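# Nest small cardboard box inside larger one in pink tray

## Task

Set the bigger cardboard box upright in the pink tray with its opening facing up, then lower the smaller box into it, opening also facing up, until the smaller box is fully seated inside the bigger one.

## Robot and tools

Robot: two UR12e-style six-joint arms, left_arm and right_arm, each ending in a Robotiq 2F-85 two-finger gripper with a wrist camera. Cameras: cam_high, cam_low, cam_left_wrist, cam_right_wrist, each 672x504 pixels.

Frames: the scene frame has its origin on the table top, halfway between the two nominal arm bases. +z is up, +x points out over the table, and left_arm is on the +y side. Left/right in camera images do not follow these names. Each arm reports its gripper pose, velocities and wrist camera pose in its own base frame. Calibrated bases in the scene frame: left_arm at (+0.083, +0.666, 0) m, right_arm at (-0.007, -0.587, 0) m, both nearly unrotated, with up along +z. end_effector_position is the point between the pads when they are closed. The fingers extend along the gripper's +z axis and close along its y axis. The camera block sticks out about 10 cm toward the gripper's +x. Reported poses can be off by a few centimetres.

Row layout, used by execute_actions and move: a single flat list of 18 numbers covering both arms, left_arm first, then right_arm. Each arm has 9 numbers: six absolute joint target angles in radians, in the order elbow, shoulder lift, shoulder pan, wrist 1, wrist 2, wrist 3; then gripper position, force_limit and speed, each from -1 to 1. Always send all 18, even if only one arm moves. Joint ranges: elbow ±3.142, all others ±6.283. A target more than 0.010 rad beyond a range end, and farther out than the current angle, gets the call refused.

Gripper numbers are absolute commands, not offsets. position +1 is fully open (85 mm). The pads touch at about -0.8, and -1 closes until something blocks them. force_limit sets how hard the motor pushes. speed sets finger speed: about 20 mm/s at -1, 85 at 0, 150 at +1. Both start at +1. A fast close from well open grips much harder (roughly 200+ N per pad) than a slow one (30-100 N). To leave a gripper unchanged, resend its previous three numbers. A 0 is a real command. To grip: send position -1 and check object_status = 2. Status codes: 0 moving, 1 blocked while opening, 2 blocked while closing, 3 reached target or fully closed. position_measured is in counts: 3 open, 78 about 60 mm, 130 about 40 mm, 180 about 20 mm, 230 closed.

Tools:
- execute_actions(actions, cameras): actions is a list of actions. Each action is a table of up to 15 rows, one row per 1/30 s step. A short table repeats its last row. An empty list just reports state.
- move(target, speed, blend, stop_force, zero, blocking, cameras): target is one 18-number row or a list of up to 15 rows. Each row is an absolute joint-space goal for both arms. Joints follow synchronized paths, so the gripper traces curves. speed is in rad/s for the joint with the farthest to go: 0.01-3.14, default 0.5. blend is in rad and rounds off intermediate targets. stop_force is 4-120 N and ends an arm's path on contact. Use a low speed with it, and leave it out when pulling away from a surface being pressed. zero (default true) re-zeroes the force reference first. blocking=false returns after about 0.5 s while the move continues, and cannot be combined with stop_force. The result adds a "move:" line: done, off_target, moving, held or fault, and possibly limits=held.
- wait(seconds 0-10): holds the last commands.
- stop: brakes a running move. The fingers keep going.
- zoom_image(camera, region [x0,y0,x1,y1] in pixels, max 504x504): a closer look at the latest image.
- zero_wrist_force(arm): tares the wrist force/torque sensor.
- read_manual(section): licence text only.
- finished_scene(scene): ends the scene for good. The result must hold with the robot released.

Results: Joint positions, Joint velocities, Joint targets and Joint torques are listed per arm in the same joint order as a row. "within noise" means the arm is still. Tool commands gives the current gripper commands. Wrist force and Wrist torque are given in the gripper's own axes, along with the peak reading since the last result. "joint sent to its limit" marks a clipped joint. "joint command not followed" means the inter-arm clearance check held back some steps. MOTOR HOT warns of heating; an OVER-TEMPERATURE FAULT locks the arm for 30-60 s.

Motion limits: shoulder joints move at most 2.09 rad/s, the others 3.14. Targets are clamped to stay close to the measured angles, and gripper jumps beyond 150 mm are scaled back. Large moves can therefore arrive late, so resend the rest. Simulated time keeps running while you think.

Avoid: dropping parts, or knocking anything off the table (that fails the task). Also avoid releasing moving parts, slamming, hard pushes, gripping hard on a part that still rests on something, and swinging loads fast. Keep the arms from pressing on each other, including closing one gripper on the other's fingers. A contact torque over the load limit, or a net force near 150 N, stops the arm for 10 s. Load limits: 297 N m for shoulder pan and lift, 135 for the elbow, 48.6 for each wrist joint. Holding loads, staying stretched out, or pushing toward an unreachable pose heats the motors. Loose objects may be nudged now and then.

Each tool is called by a JSON object that holds its "name" and its "arguments".

## Session

{"name": "execute_actions", "arguments": {"actions": []}}

Scene clock: 0.00 s.
left_arm: end_effector_position=(+0.6454, -0.5078, +0.3373) position_measured=3 object_status=3 end_effector_quat_wxyz=(+0.256, +0.893, -0.129, +0.346) | right_arm: end_effector_position=(+0.5503, +0.2684, +0.3476) position_measured=3 object_status=3 end_effector_quat_wxyz=(+0.514, +0.591, -0.552, +0.286)
Joint names: [elbow, shoulder lift, shoulder pan, wrist 1, wrist 2, wrist 3]
Joint positions: left_arm=[2.166 -1.468 -0.918 -3.155 -1.464 2.561] | right_arm=[-1.569 -1.939 4.069 -2.438 1.192 -0.441]
Joint velocities: within noise
Joint torques (N m): no reading
Wrist force (N): no reading
Wrist torque (N m): no reading
Wrist force, peak (N): no reading
Joint targets: left_arm=[2.166 -1.468 -0.918 -3.155 -1.464 2.561] | right_arm=[-1.569 -1.939 4.069 -2.438 1.192 -0.441]
Tool commands: left_gripper/position=+1.0 left_gripper/force_limit=+1.0 left_gripper/speed=+1.0 right_gripper/position=+1.0 right_gripper/force_limit=+1.0 right_gripper/speed=+1.0

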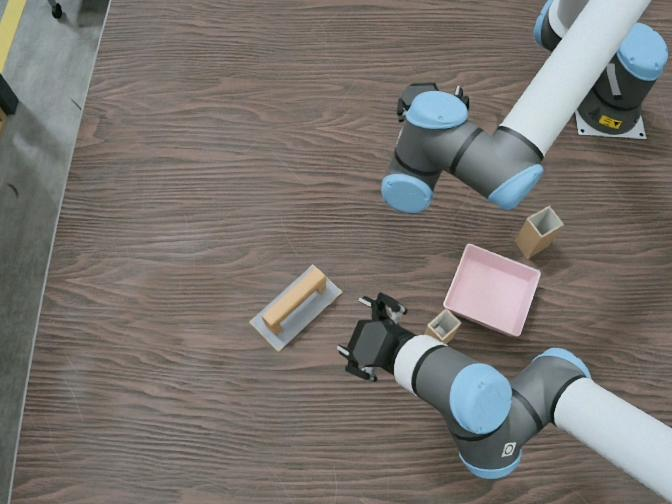

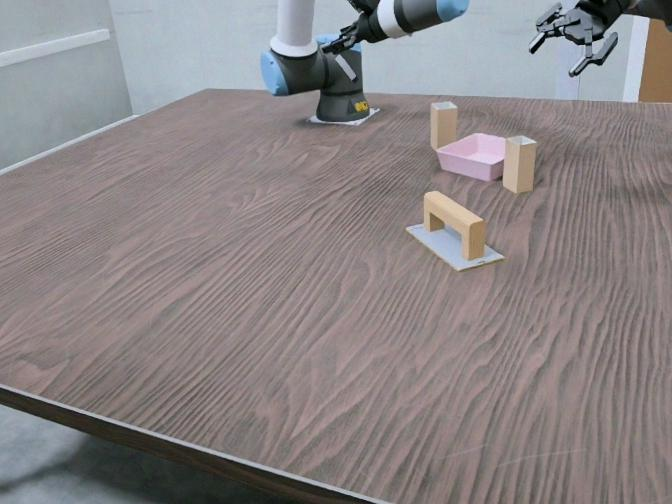

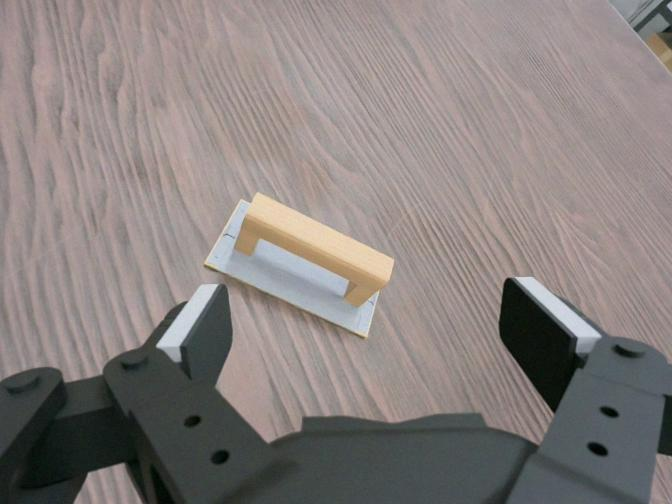

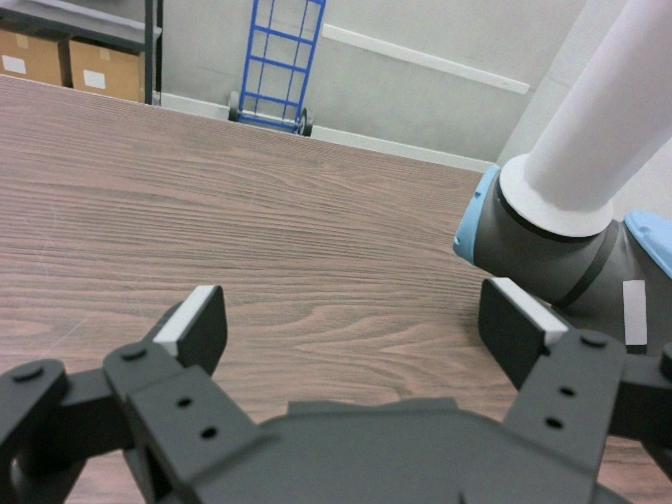

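{"name": "zoom_image", "arguments": {"camera": "cam_high", "region": [400, 180, 600, 360]}}

{"name": "zoom_image", "arguments": {"camera": "cam_low", "region": [400, 80, 560, 200]}}

Scaled by 2.520 from the camera's 672x504 image, which has a finer 960x720 frame.

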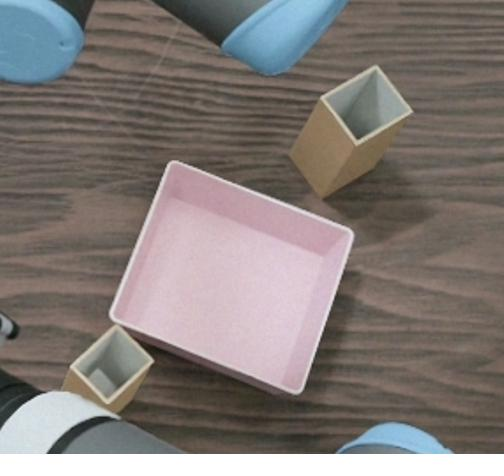

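Scaled by 3.150 from the camera's 672x504 image, which has a finer 960x720 frame.

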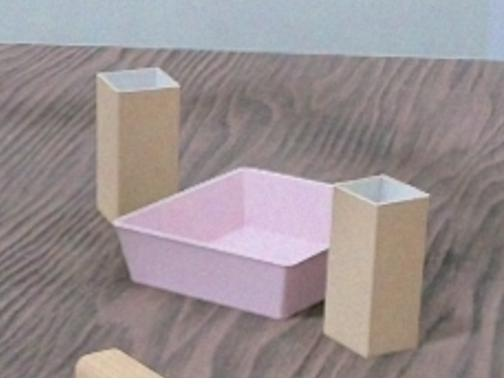

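{"name": "move", "arguments": {"target": [1.7461, -1.6449, -1.3432, -1.6720, -1.5708, 1.7984, 1, 1, 1, -1.569, -1.939, 3.2, -2.438, 1.192, -0.441, 1, 1, 1], "speed": 0.9}}

Scene clock: 61.23 s.
left_arm: end_effector_position=(+0.3147, -0.5873, +0.4502) position_measured=3 object_status=3 end_effector_quat_wxyz=(+0.000, +1.000, +0.000, +0.000) | right_arm: end_effector_position=(+0.5602, -0.2468, +0.3472) position_measured=3 object_status=3 end_effector_quat_wxyz=(-0.587, -0.304, +0.749, -0.043)
Joint names: [elbow, shoulder lift, shoulder pan, wrist 1, wrist 2, wrist 3]
Joint positions: left_arm=[1.746 -1.645 -1.343 -1.672 -1.571 1.799] | right_arm=[-1.569 -1.939 3.2 -2.438 1.192 -0.441]
Joint velocities: within noise
Joint torques (N m): left_arm=[-39 -32.24 5.67 -3.18 3.07 -0.53] | right_arm=[34.11 61.31 -10.8 1.69 1.01 -2.87]
Wrist force (N): left_arm=[-0.8 0.2 -1.2] | right_arm=[0.4 0.6 -0.1]
Wrist torque (N m): left_arm=[0.07 -0.11 0.15] | right_arm=[0.12 -0.06 -0.02]
Wrist force, peak (N): left_arm=[-2.6 -0.2 -2.7] | right_arm=[-1.8 3.4 -2.2]
Joint targets: left_arm=[1.746 -1.645 -1.343 -1.672 -1.571 1.798] | right_arm=[-1.569 -1.939 3.200 -2.438 1.192 -0.441]
move: done

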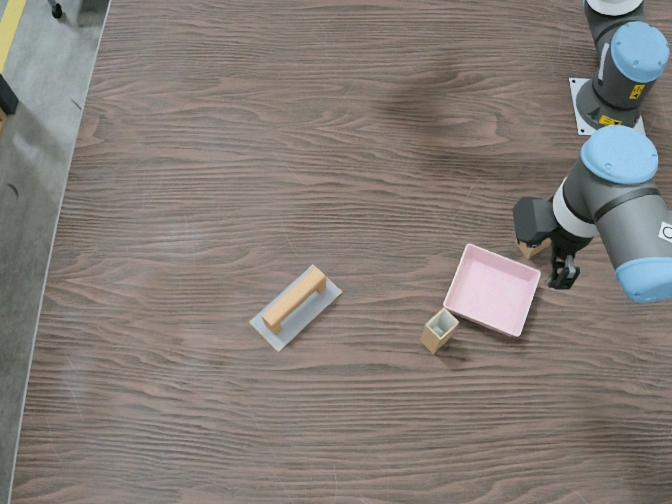

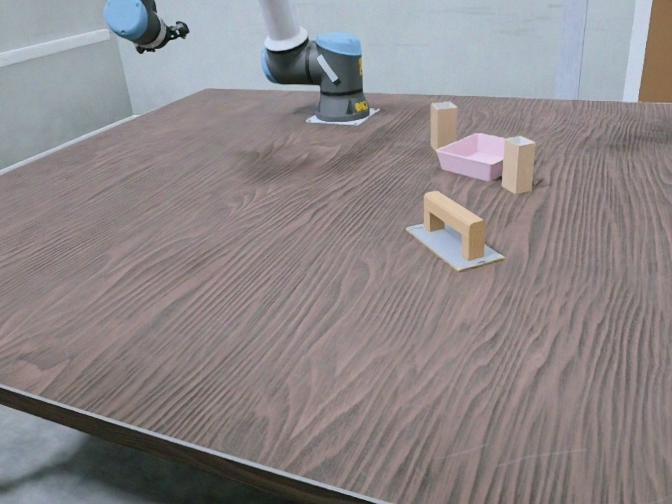

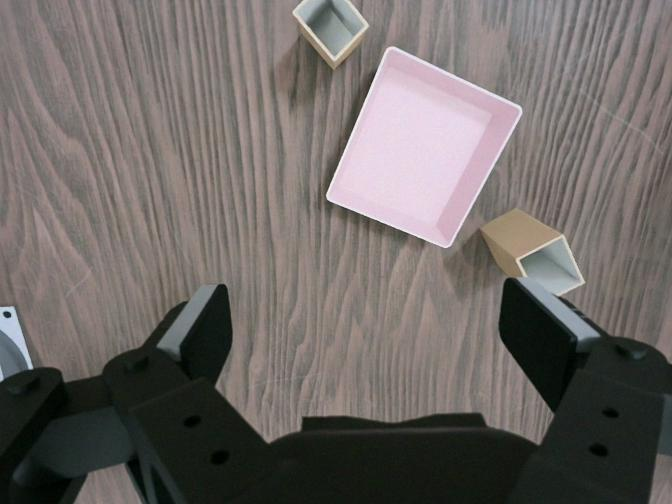

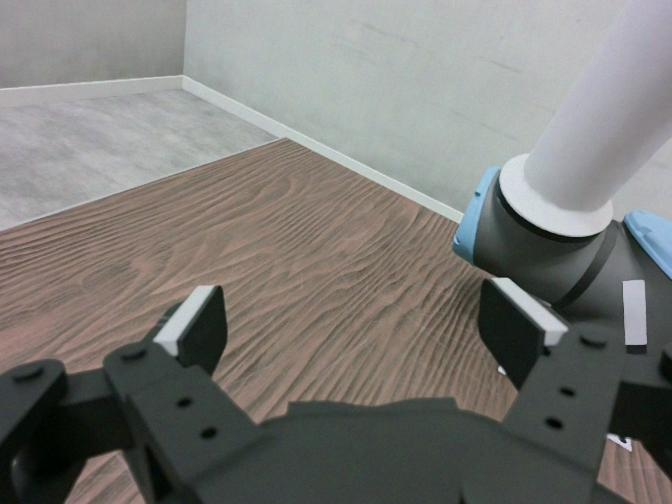

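{"name": "zoom_image", "arguments": {"camera": "cam_left_wrist", "region": [260, 0, 600, 300]}}

{"name": "zoom_image", "arguments": {"camera": "cam_left_wrist", "region": [280, 0, 380, 75]}}

{"name": "zoom_image", "arguments": {"camera": "cam_left_wrist", "region": [470, 200, 602, 300]}}

Scaled by 1.482 from the camera's 672x504 image, which has a finer 960x720 frame.

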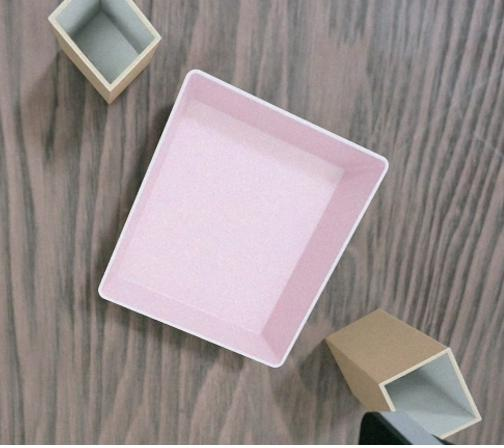

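Scaled by 5.040 from the camera's 672x504 image, which has a finer 960x720 frame.

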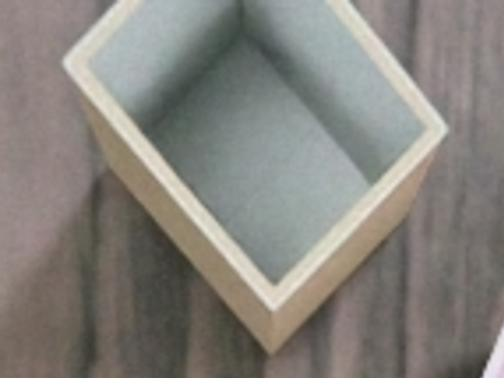

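Scaled by 3.818 from the camera's 672x504 image, which has a finer 960x720 frame.

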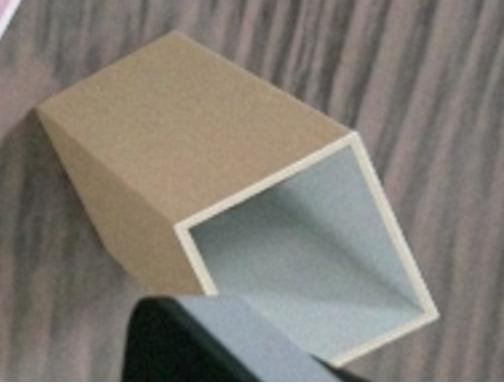

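{"name": "move", "arguments": {"target": [1.7308, -1.2301, -1.5492, -2.0715, -1.5708, 1.0391, 1, 1, 1, -1.569, -1.939, 3.2, -2.438, 1.192, -0.441, 1, 1, 1], "speed": 0.7}}

{"name": "zoom_image", "arguments": {"camera": "cam_left_wrist", "region": [180, 60, 560, 340]}}

Scene clock: 96.47 s.
left_arm: end_effector_position=(+0.1919, -0.8220, +0.2000) position_measured=3 object_status=3 end_effector_quat_wxyz=(+0.000, +0.962, +0.273, +0.000) | right_arm: end_effector_position=(+0.5602, -0.2469, +0.3472) position_measured=3 object_status=3 end_effector_quat_wxyz=(-0.587, -0.303, +0.749, -0.043)
Joint names: [elbow, shoulder lift, shoulder pan, wrist 1, wrist 2, wrist 3]
Joint positions: left_arm=[1.731 -1.23 -1.549 -2.071 -1.571 1.039] | right_arm=[-1.569 -1.939 3.2 -2.438 1.192 -0.441]
Joint velocities: within noise
Joint torques (N m): left_arm=[-56.55 -59.29 5.67 -4.09 2.07 -1.74] | right_arm=[46.78 69.59 -16.17 -0.19 -2.47 -2.05]
Wrist force (N): left_arm=[-0.6 0.4 -1.0] | right_arm=[-0.1 0.4 0.0]
Wrist torque (N m): left_arm=[0.16 -0.13 0.19] | right_arm=[0.10 0.02 -0.03]
Wrist force, peak (N): left_arm=[0.0 -3.0 -3.6] | right_arm=[-0.4 1.2 0.4]
Joint targets: left_arm=[1.731 -1.230 -1.549 -2.072 -1.571 1.039] | right_arm=[-1.569 -1.939 3.200 -2.438 1.192 -0.441]
move: done

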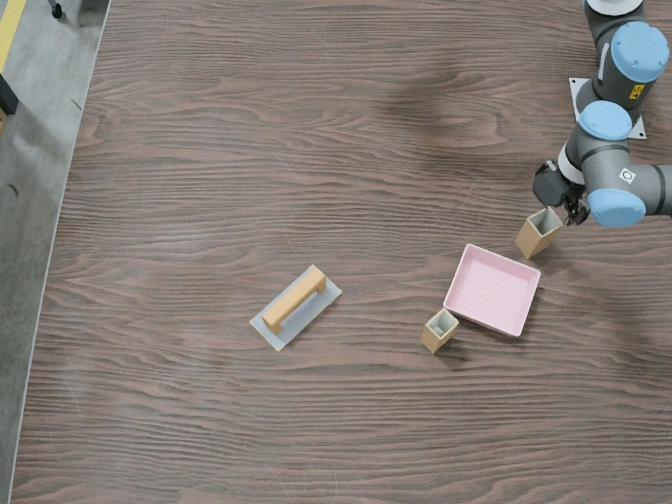

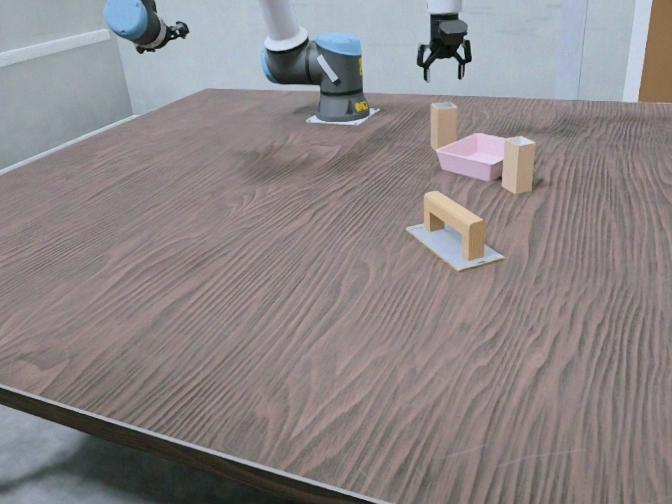

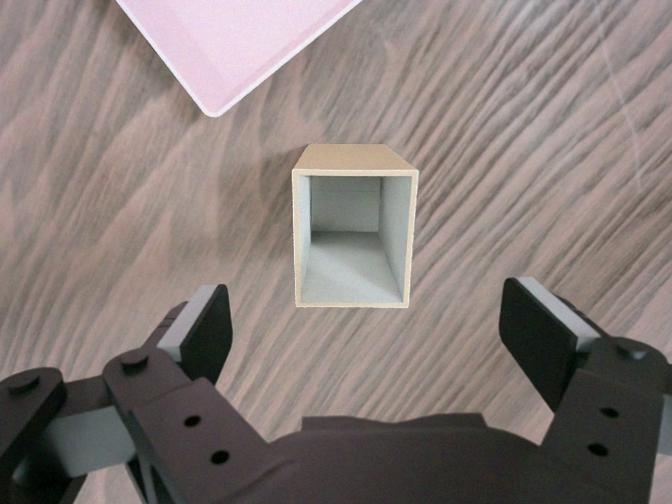

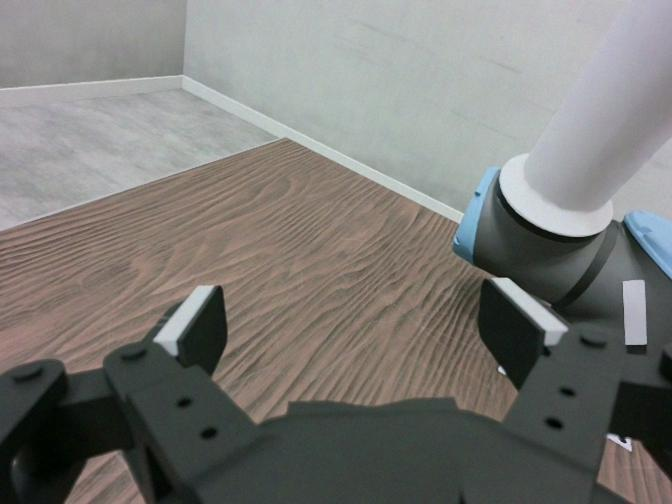

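Scaled by 1.326 from the camera's 672x504 image, which has a finer 960x720 frame.

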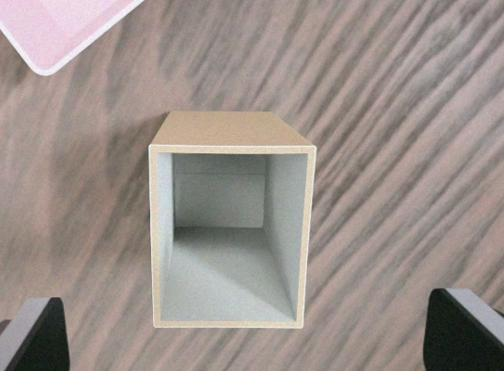

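{"name": "move", "arguments": {"target": [[1.7711, -1.1873, -1.5492, -2.1546, -1.5708, 1.0391, 1, 1, 1, -1.569, -1.939, 3.2, -2.438, 1.192, -0.441, 1, 1, 1], [1.8045, -1.1385, -1.5492, -2.2368, -1.5708, 1.0391, 1, 1, 1, -1.569, -1.939, 3.2, -2.438, 1.192, -0.441, 1, 1, 1]], "speed": 0.12, "blend": [0.02, 0], "stop_force": 12}}

{"name": "zoom_image", "arguments": {"camera": "cam_left_wrist", "region": [180, 60, 560, 340]}}

Scene clock: 106.50 s.
left_arm: end_effector_position=(+0.1919, -0.8220, +0.1000) position_measured=3 object_status=3 end_effector_quat_wxyz=(+0.000, +0.962, +0.273, +0.000) | right_arm: end_effector_position=(+0.5602, -0.2469, +0.3472) position_measured=3 object_status=3 end_effector_quat_wxyz=(-0.587, -0.303, +0.749, -0.043)
Joint names: [elbow, shoulder lift, shoulder pan, wrist 1, wrist 2, wrist 3]
Joint positions: left_arm=[1.804 -1.138 -1.549 -2.237 -1.571 1.039] | right_arm=[-1.569 -1.939 3.2 -2.438 1.192 -0.441]
Joint velocities: within noise
Joint torques (N m): left_arm=[-57.56 -78.77 13.36 -2.15 -0.31 -1.99] | right_arm=[45.25 83.45 -17.61 -3.14 -2.87 -1.2]
Wrist force (N): left_arm=[-1.0 0.3 -1.2] | right_arm=[-0.1 0.7 0.3]
Wrist torque (N m): left_arm=[0.13 -0.01 0.22] | right_arm=[0.15 -0.01 -0.03]
Wrist force, peak (N): left_arm=[-0.7 0.4 -2.4] | right_arm=[0.2 1.1 0.6]
Joint targets: left_arm=[1.804 -1.139 -1.549 -2.237 -1.571 1.039] | right_arm=[-1.569 -1.939 3.200 -2.438 1.192 -0.441]
move: done

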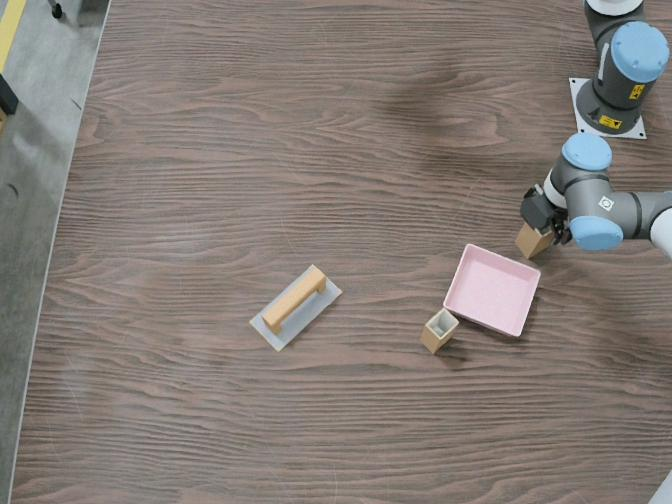

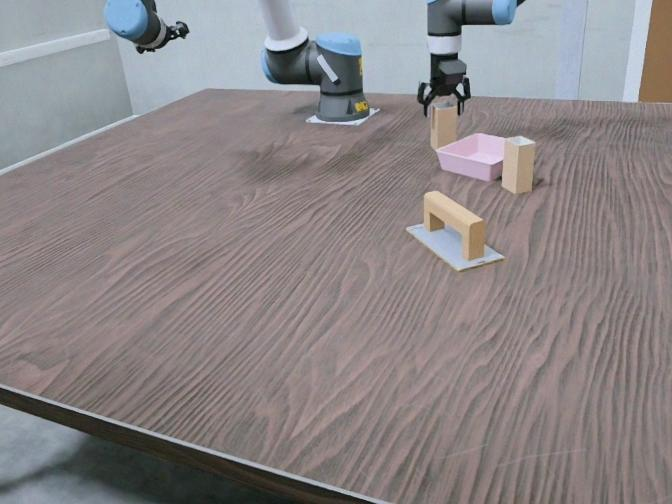

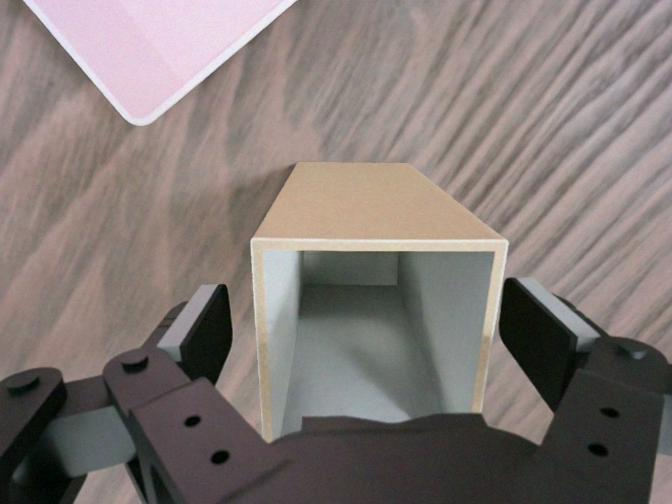

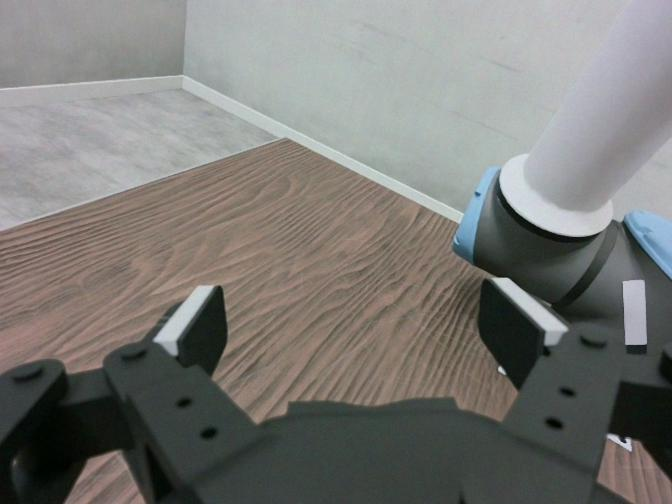

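Scaled by 1.326 from the camera's 672x504 image, which has a finer 960x720 frame.

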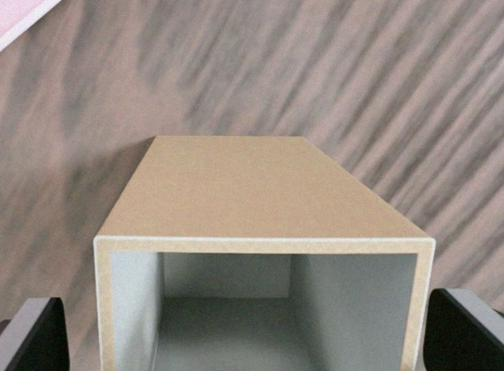

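{"name": "execute_actions", "arguments": {"actions": [[[1.8045, -1.1385, -1.5492, -2.2368, -1.5708, 1.0391, -1, -1, -1, -1.569, -1.939, 3.2, -2.438, 1.192, -0.441, 1, 1, 1]]], "cameras": ["cam_left_wrist"]}}

Scene clock: 112.17 s.
left_arm: end_effector_position=(+0.1919, -0.8220, +0.1000) position_measured=88 object_status=2 end_effector_quat_wxyz=(+0.000, +0.962, +0.273, +0.000) | right_arm: end_effector_position=(+0.5602, -0.2469, +0.3472) position_measured=3 object_status=3 end_effector_quat_wxyz=(-0.587, -0.303, +0.749, -0.043)
Joint names: [elbow, shoulder lift, shoulder pan, wrist 1, wrist 2, wrist 3]
Joint positions: left_arm=[1.804 -1.139 -1.549 -2.237 -1.571 1.039] | right_arm=[-1.569 -1.939 3.2 -2.438 1.192 -0.441]
Joint velocities: within noise
Joint torques (N m): left_arm=[-51.16 -73.81 11.91 -4.55 -2.07 -1.85] | right_arm=[43.06 86.78 -15.32 -3.7 -2.9 -0.52]
Wrist force (N): left_arm=[-0.8 -0.3 -6.8] | right_arm=[0.1 0.1 0.3]
Wrist torque (N m): left_arm=[0.10 -0.04 0.25] | right_arm=[0.06 -0.04 -0.03]
Wrist force, peak (N): left_arm=[-0.9 0.0 -7.6] | right_arm=[-0.6 0.5 0.9]
Joint targets: left_arm=[1.804 -1.139 -1.549 -2.237 -1.571 1.039] | right_arm=[-1.569 -1.939 3.200 -2.438 1.192 -0.441]
Images, in order (width x height): cam_left_wrist 672x504.

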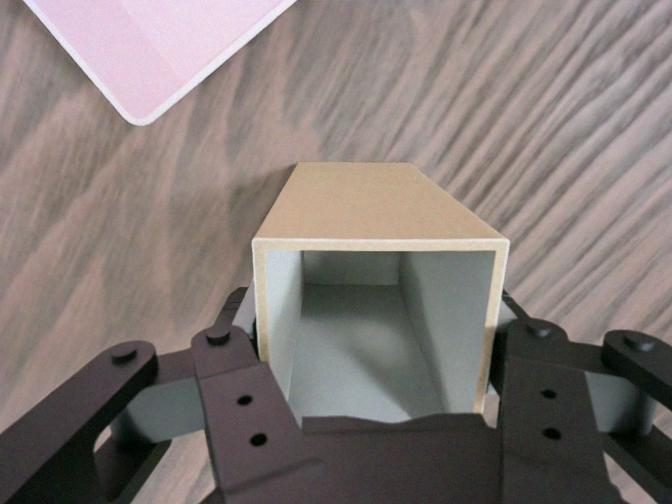

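{"name": "move", "arguments": {"target": [[1.7711, -1.1873, -1.5492, -2.1546, -1.5708, 1.0391, -1, -1, -1, -1.569, -1.939, 3.2, -2.438, 1.192, -0.441, 1, 1, 1], [1.6835, -1.2668, -1.5492, -1.9875, -1.5708, 1.0391, -1, -1, -1, -1.569, -1.939, 3.2, -2.438, 1.192, -0.441, 1, 1, 1]], "speed": [0.15, 0.25], "blend": [0.02, 0]}}

Scene clock: 122.63 s.
left_arm: end_effector_position=(+0.1919, -0.8220, +0.2501) position_measured=88 object_status=2 end_effector_quat_wxyz=(+0.000, +0.962, +0.273, +0.000) | right_arm: end_effector_position=(+0.5602, -0.2469, +0.3472) position_measured=3 object_status=3 end_effector_quat_wxyz=(-0.587, -0.303, +0.749, -0.043)
Joint names: [elbow, shoulder lift, shoulder pan, wrist 1, wrist 2, wrist 3]
Joint positions: left_arm=[1.683 -1.267 -1.549 -1.988 -1.571 1.039] | right_arm=[-1.569 -1.939 3.2 -2.438 1.192 -0.441]
Joint velocities: within noise
Joint torques (N m): left_arm=[-35.12 -67.49 10.44 -6.57 -3.05 -1.61] | right_arm=[42.09 88.15 -14.98 -3.33 -2.73 -0.06]
Wrist force (N): left_arm=[-1.1 0.5 -1.2] | right_arm=[-0.2 0.8 0.5]
Wrist torque (N m): left_arm=[0.18 -0.02 0.19] | right_arm=[0.17 0.03 -0.03]
Wrist force, peak (N): left_arm=[-0.7 -0.3 -8.1] | right_arm=[-0.8 0.9 0.3]
Joint targets: left_arm=[1.683 -1.267 -1.549 -1.987 -1.571 1.039] | right_arm=[-1.569 -1.939 3.200 -2.438 1.192 -0.441]
move: done

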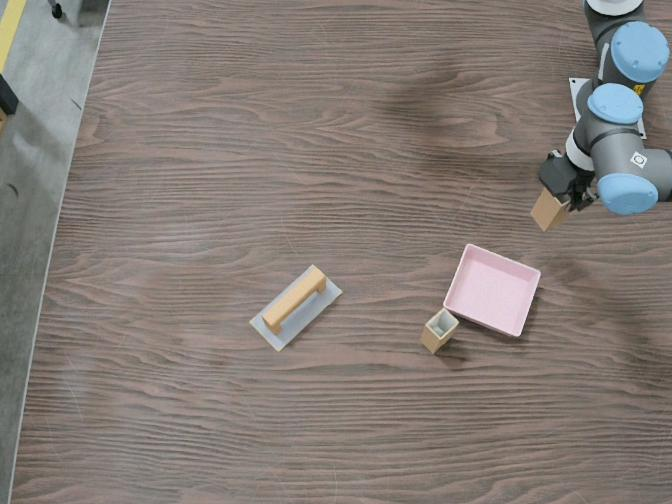

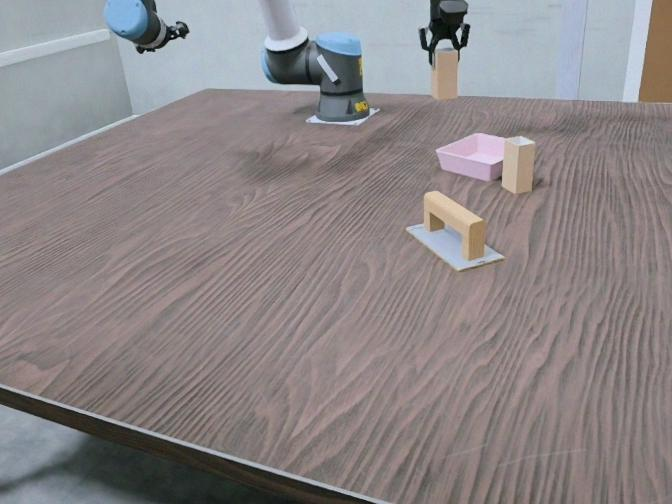

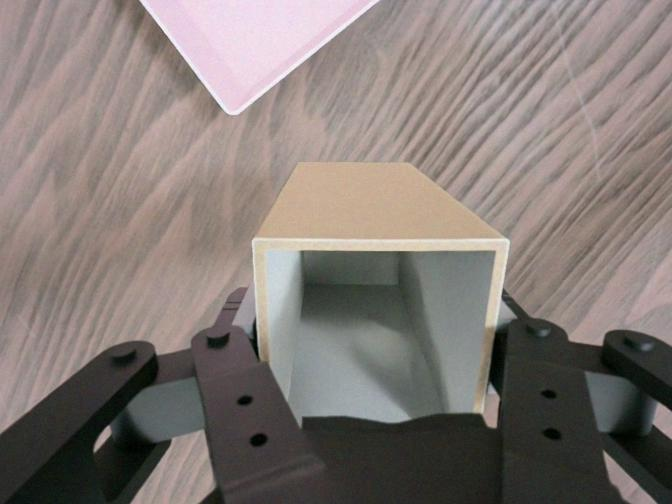

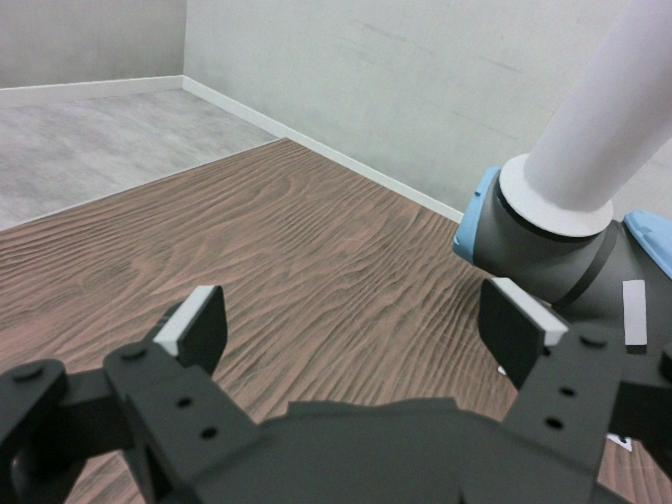

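{"name": "move", "arguments": {"target": [1.8702, -1.4137, -1.3748, -2.0273, -1.5708, 1.2135, -1, -1, -1, -1.569, -1.939, 3.2, -2.438, 1.192, -0.441, 1, 1, 1], "speed": 0.25}}

{"name": "zoom_image", "arguments": {"camera": "cam_high", "region": [400, 150, 640, 360]}}

Scene clock: 125.33 s.
left_arm: end_effector_position=(+0.3127, -0.6809, +0.2499) position_measured=88 object_status=2 end_effector_quat_wxyz=(+0.000, +0.962, +0.273, +0.000) | right_arm: end_effector_position=(+0.5602, -0.2469, +0.3472) position_measured=3 object_status=3 end_effector_quat_wxyz=(-0.587, -0.303, +0.749, -0.043)
Joint names: [elbow, shoulder lift, shoulder pan, wrist 1, wrist 2, wrist 3]
Joint positions: left_arm=[1.87 -1.414 -1.375 -2.027 -1.571 1.213] | right_arm=[-1.569 -1.939 3.2 -2.438 1.192 -0.441]
Joint velocities: within noise
Joint torques (N m): left_arm=[-59.88 -57.83 10.17 -2.08 -2.92 -0.04] | right_arm=[40.35 88.37 -14.17 -3.47 -2.87 0.45]
Wrist force (N): left_arm=[-0.7 0.6 -0.7] | right_arm=[0.1 0.9 0.3]
Wrist torque (N m): left_arm=[0.16 -0.04 0.19] | right_arm=[0.17 -0.02 -0.03]
Wrist force, peak (N): left_arm=[-5.7 1.4 -1.0] | right_arm=[-0.2 0.8 0.8]
Joint targets: left_arm=[1.870 -1.414 -1.375 -2.027 -1.571 1.213] | right_arm=[-1.569 -1.939 3.200 -2.438 1.192 -0.441]
move: done

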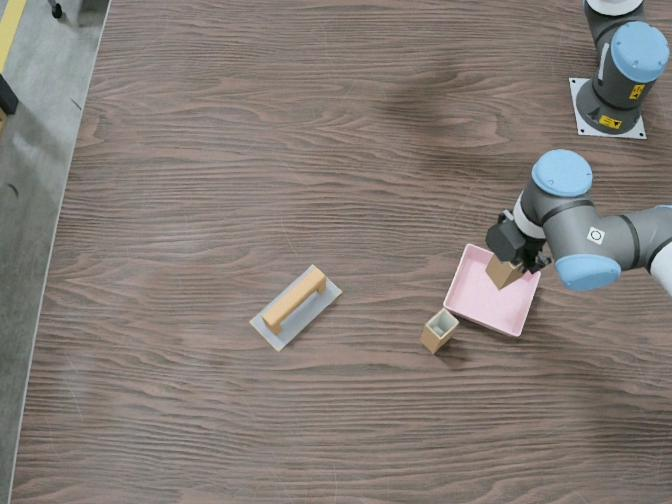

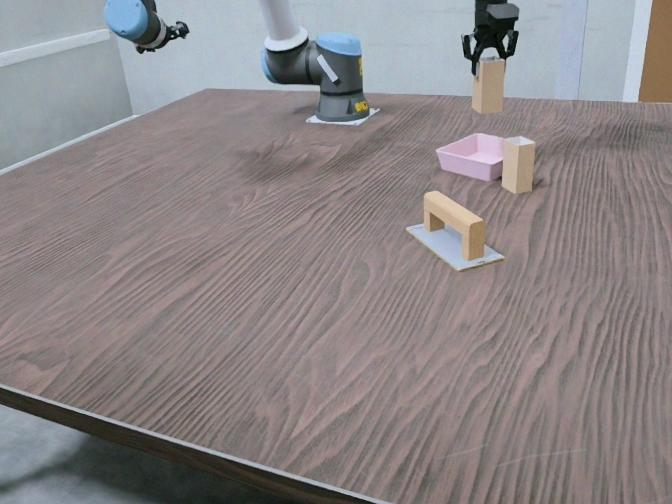

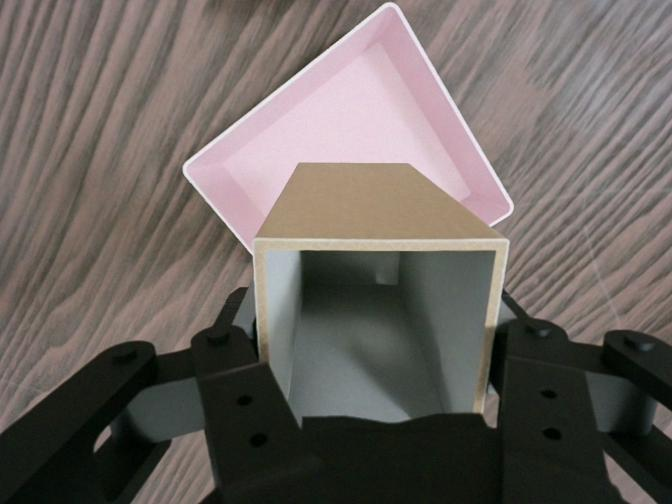

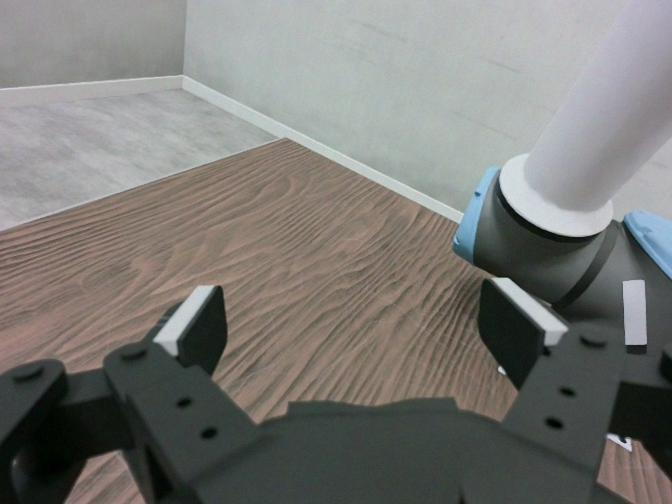

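Scaled by 2.100 from the camera's 672x504 image, which has a finer 960x720 frame.

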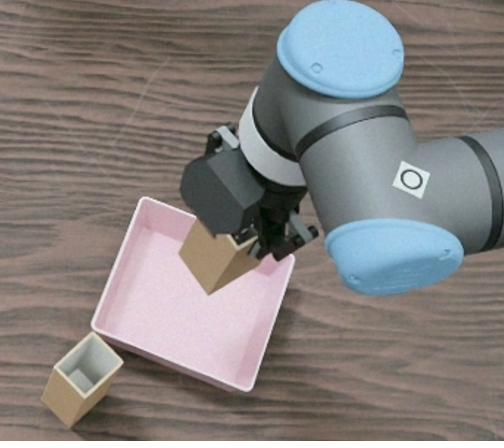

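{"name": "move", "arguments": {"target": [[1.9374, -1.3536, -1.3748, -2.1546, -1.5708, 1.2135, -1, -1, -1, -1.569, -1.939, 3.2, -2.438, 1.192, -0.441, 1, 1, 1], [1.9878, -1.2846, -1.3748, -2.2740, -1.5708, 1.2135, -1, -1, -1, -1.569, -1.939, 3.2, -2.438, 1.192, -0.441, 1, 1, 1]], "speed": 0.15, "blend": [0.02, 0]}}

{"name": "move", "arguments": {"target": [1.9988, -1.2646, -1.3748, -2.3050, -1.5708, 1.2135, -1, -1, -1, -1.569, -1.939, 3.2, -2.438, 1.192, -0.441, 1, 1, 1], "speed": 0.02, "stop_force": 4}}

Scene clock: 132.37 s.
left_arm: end_effector_position=(+0.3127, -0.6807, +0.1147) position_measured=88 object_status=2 end_effector_quat_wxyz=(+0.000, +0.962, +0.273, +0.000) | right_arm: end_effector_position=(+0.5602, -0.2469, +0.3472) position_measured=3 object_status=3 end_effector_quat_wxyz=(-0.587, -0.303, +0.749, -0.043)
Joint names: [elbow, shoulder lift, shoulder pan, wrist 1, wrist 2, wrist 3]
Joint positions: left_arm=[1.988 -1.285 -1.375 -2.274 -1.571 1.213] | right_arm=[-1.569 -1.939 3.2 -2.438 1.192 -0.441]
Joint velocities: within noise
Joint torques (N m): left_arm=[-56.12 -64.05 9.9 -1.75 -3.1 1.4] | right_arm=[38.25 89.38 -15.3 -3.66 -2.56 1.19]
Wrist force (N): left_arm=[-1.0 0.8 -1.1] | right_arm=[-0.1 0.7 -0.3]
Wrist torque (N m): left_arm=[0.23 -0.05 0.22] | right_arm=[0.13 0.01 -0.02]
Wrist force, peak (N): left_arm=[-1.0 0.6 -3.1] | right_arm=[0.1 0.9 0.6]
Joint targets: left_arm=[1.988 -1.285 -1.375 -2.274 -1.571 1.213] | right_arm=[-1.569 -1.939 3.200 -2.438 1.192 -0.441]
move: done

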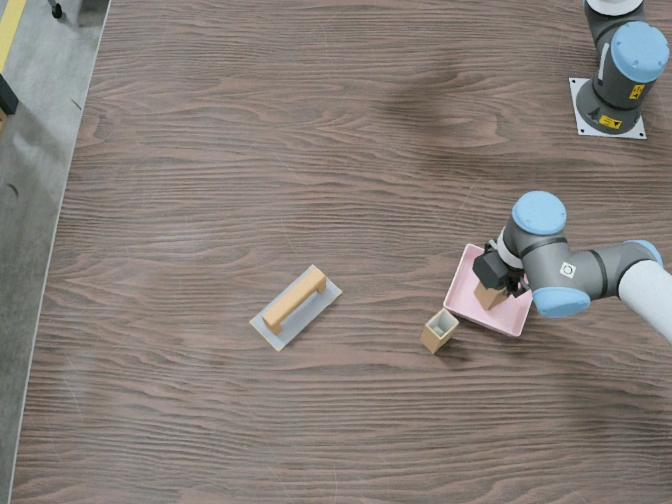

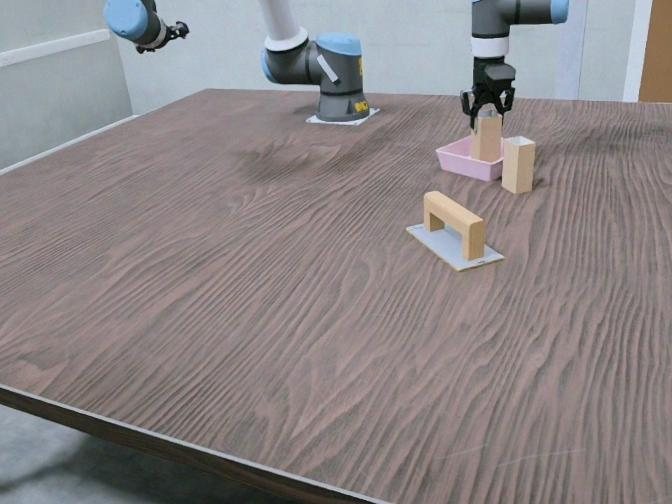

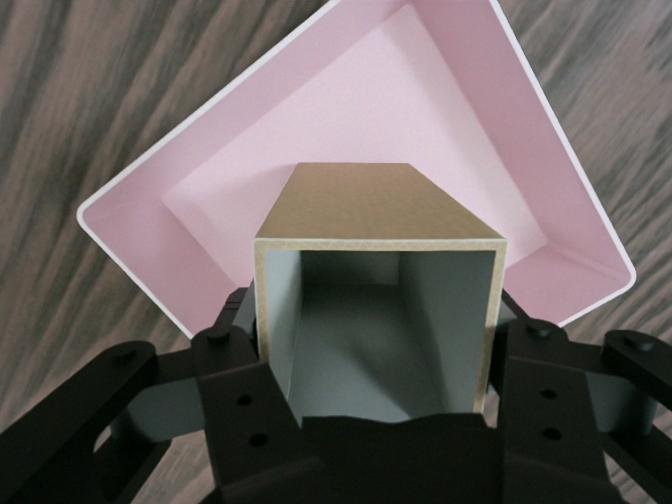

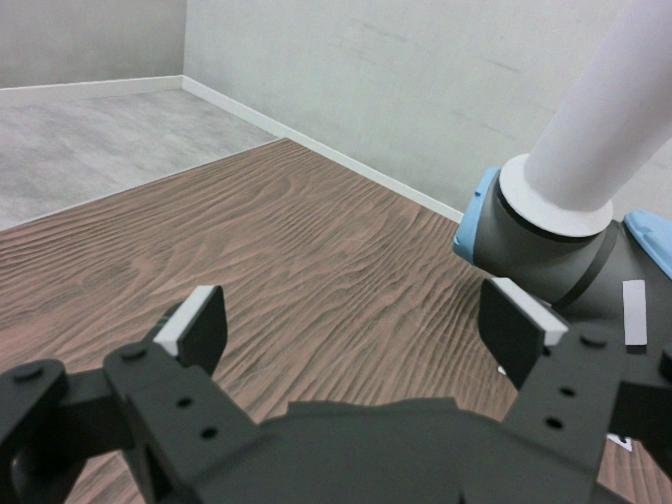

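Scene clock: 134.83 s.
left_arm: end_effector_position=(+0.3128, -0.6810, +0.1021) position_measured=88 object_status=2 end_effector_quat_wxyz=(+0.000, +0.962, +0.273, +0.000) | right_arm: end_effector_position=(+0.5602, -0.2469, +0.3472) position_measured=3 object_status=3 end_effector_quat_wxyz=(-0.587, -0.303, +0.749, -0.043)
Joint names: [elbow, shoulder lift, shoulder pan, wrist 1, wrist 2, wrist 3]
Joint positions: left_arm=[1.996 -1.269 -1.375 -2.297 -1.571 1.214] | right_arm=[-1.569 -1.939 3.2 -2.438 1.192 -0.441]
Joint velocities: within noise
Joint torques (N m): left_arm=[-54.52 -65.96 7.57 -2.93 -2.86 1.26] | right_arm=[38.06 88.26 -13.66 -3.44 -2.62 1.63]
Wrist force (N): left_arm=[-0.9 1.0 -2.1] | right_arm=[-0.3 0.9 0.4]
Wrist torque (N m): left_arm=[0.24 -0.08 0.23] | right_arm=[0.17 0.04 -0.03]
Wrist force, peak (N): left_arm=[0.0 -1.9 -20.9] | right_arm=[0.1 1.1 0.4]
Joint targets: left_arm=[1.996 -1.269 -1.375 -2.297 -1.571 1.214] | right_arm=[-1.569 -1.939 3.200 -2.438 1.192 -0.441]
move: contact (left_arm)

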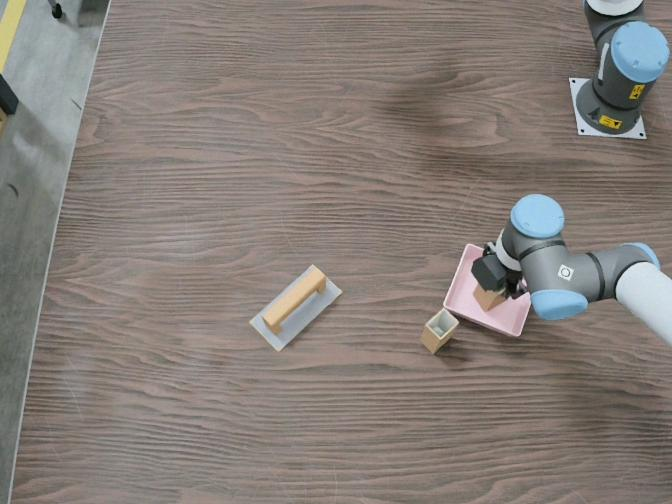

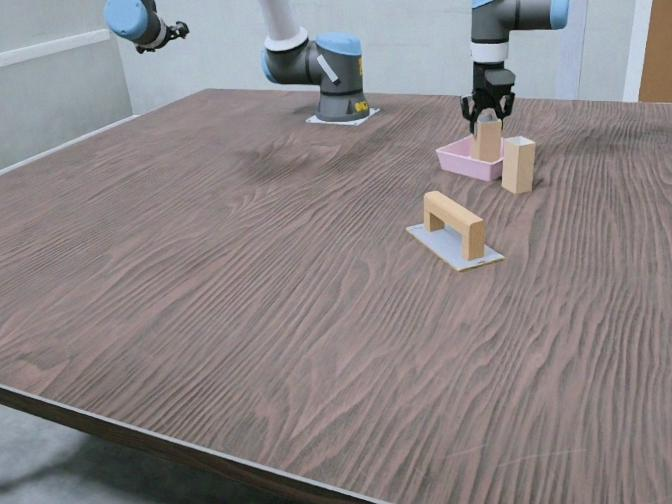

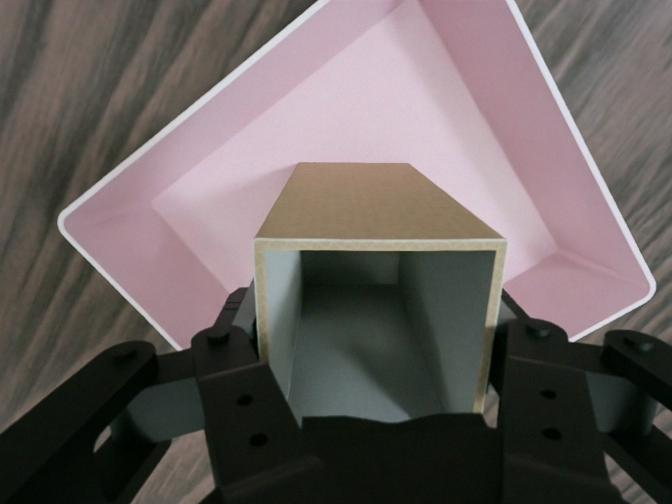

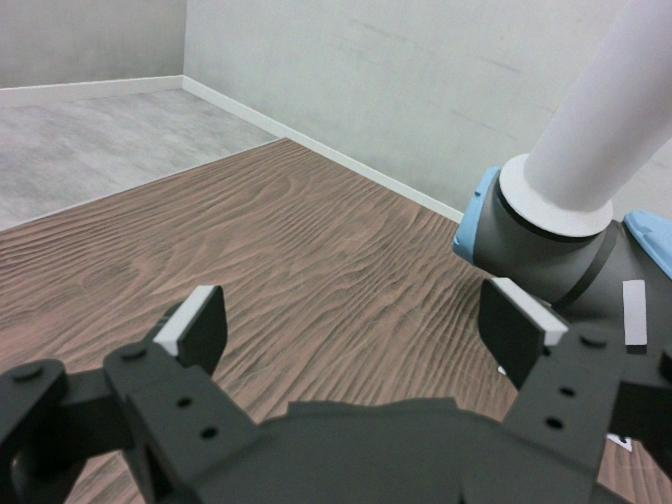

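{"name": "execute_actions", "arguments": {"actions": [[[1.996, -1.269, -1.375, -2.297, -1.571, 1.214, 1, -1, -1, -1.569, -1.939, 3.2, -2.438, 1.192, -0.441, 1, 1, 1]]], "cameras": ["cam_left_wrist"]}}

Scene clock: 138.40 s.
left_arm: end_effector_position=(+0.3125, -0.6810, +0.1018) position_measured=3 object_status=0 end_effector_quat_wxyz=(+0.000, +0.962, +0.273, +0.000) | right_arm: end_effector_position=(+0.5602, -0.2469, +0.3472) position_measured=3 object_status=3 end_effector_quat_wxyz=(-0.587, -0.303, +0.749, -0.043)
Joint names: [elbow, shoulder lift, shoulder pan, wrist 1, wrist 2, wrist 3]
Joint positions: left_arm=[1.996 -1.269 -1.375 -2.297 -1.571 1.214] | right_arm=[-1.569 -1.939 3.2 -2.438 1.192 -0.441]
Joint velocities: within noise
Joint torques (N m): left_arm=[-54.64 -51.04 -7.86 -2.69 -3.39 -0.48] | right_arm=[36.11 88.35 -13.56 -3.46 -2.57 1.51]
Wrist force (N): left_arm=[-0.9 0.3 -1.2] | right_arm=[0.0 0.7 0.6]
Wrist torque (N m): left_arm=[0.19 -0.07 0.23] | right_arm=[0.14 0.00 -0.03]
Wrist force, peak (N): left_arm=[-1.4 1.1 -2.9] | right_arm=[-0.1 1.1 0.3]
Joint targets: left_arm=[1.996 -1.269 -1.375 -2.297 -1.571 1.214] | right_arm=[-1.569 -1.939 3.200 -2.438 1.192 -0.441]
Images, in order (width x height): cam_left_wrist 672x504.

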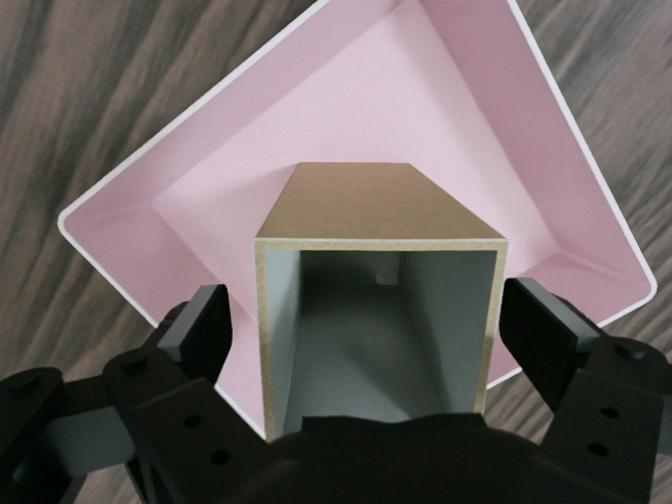

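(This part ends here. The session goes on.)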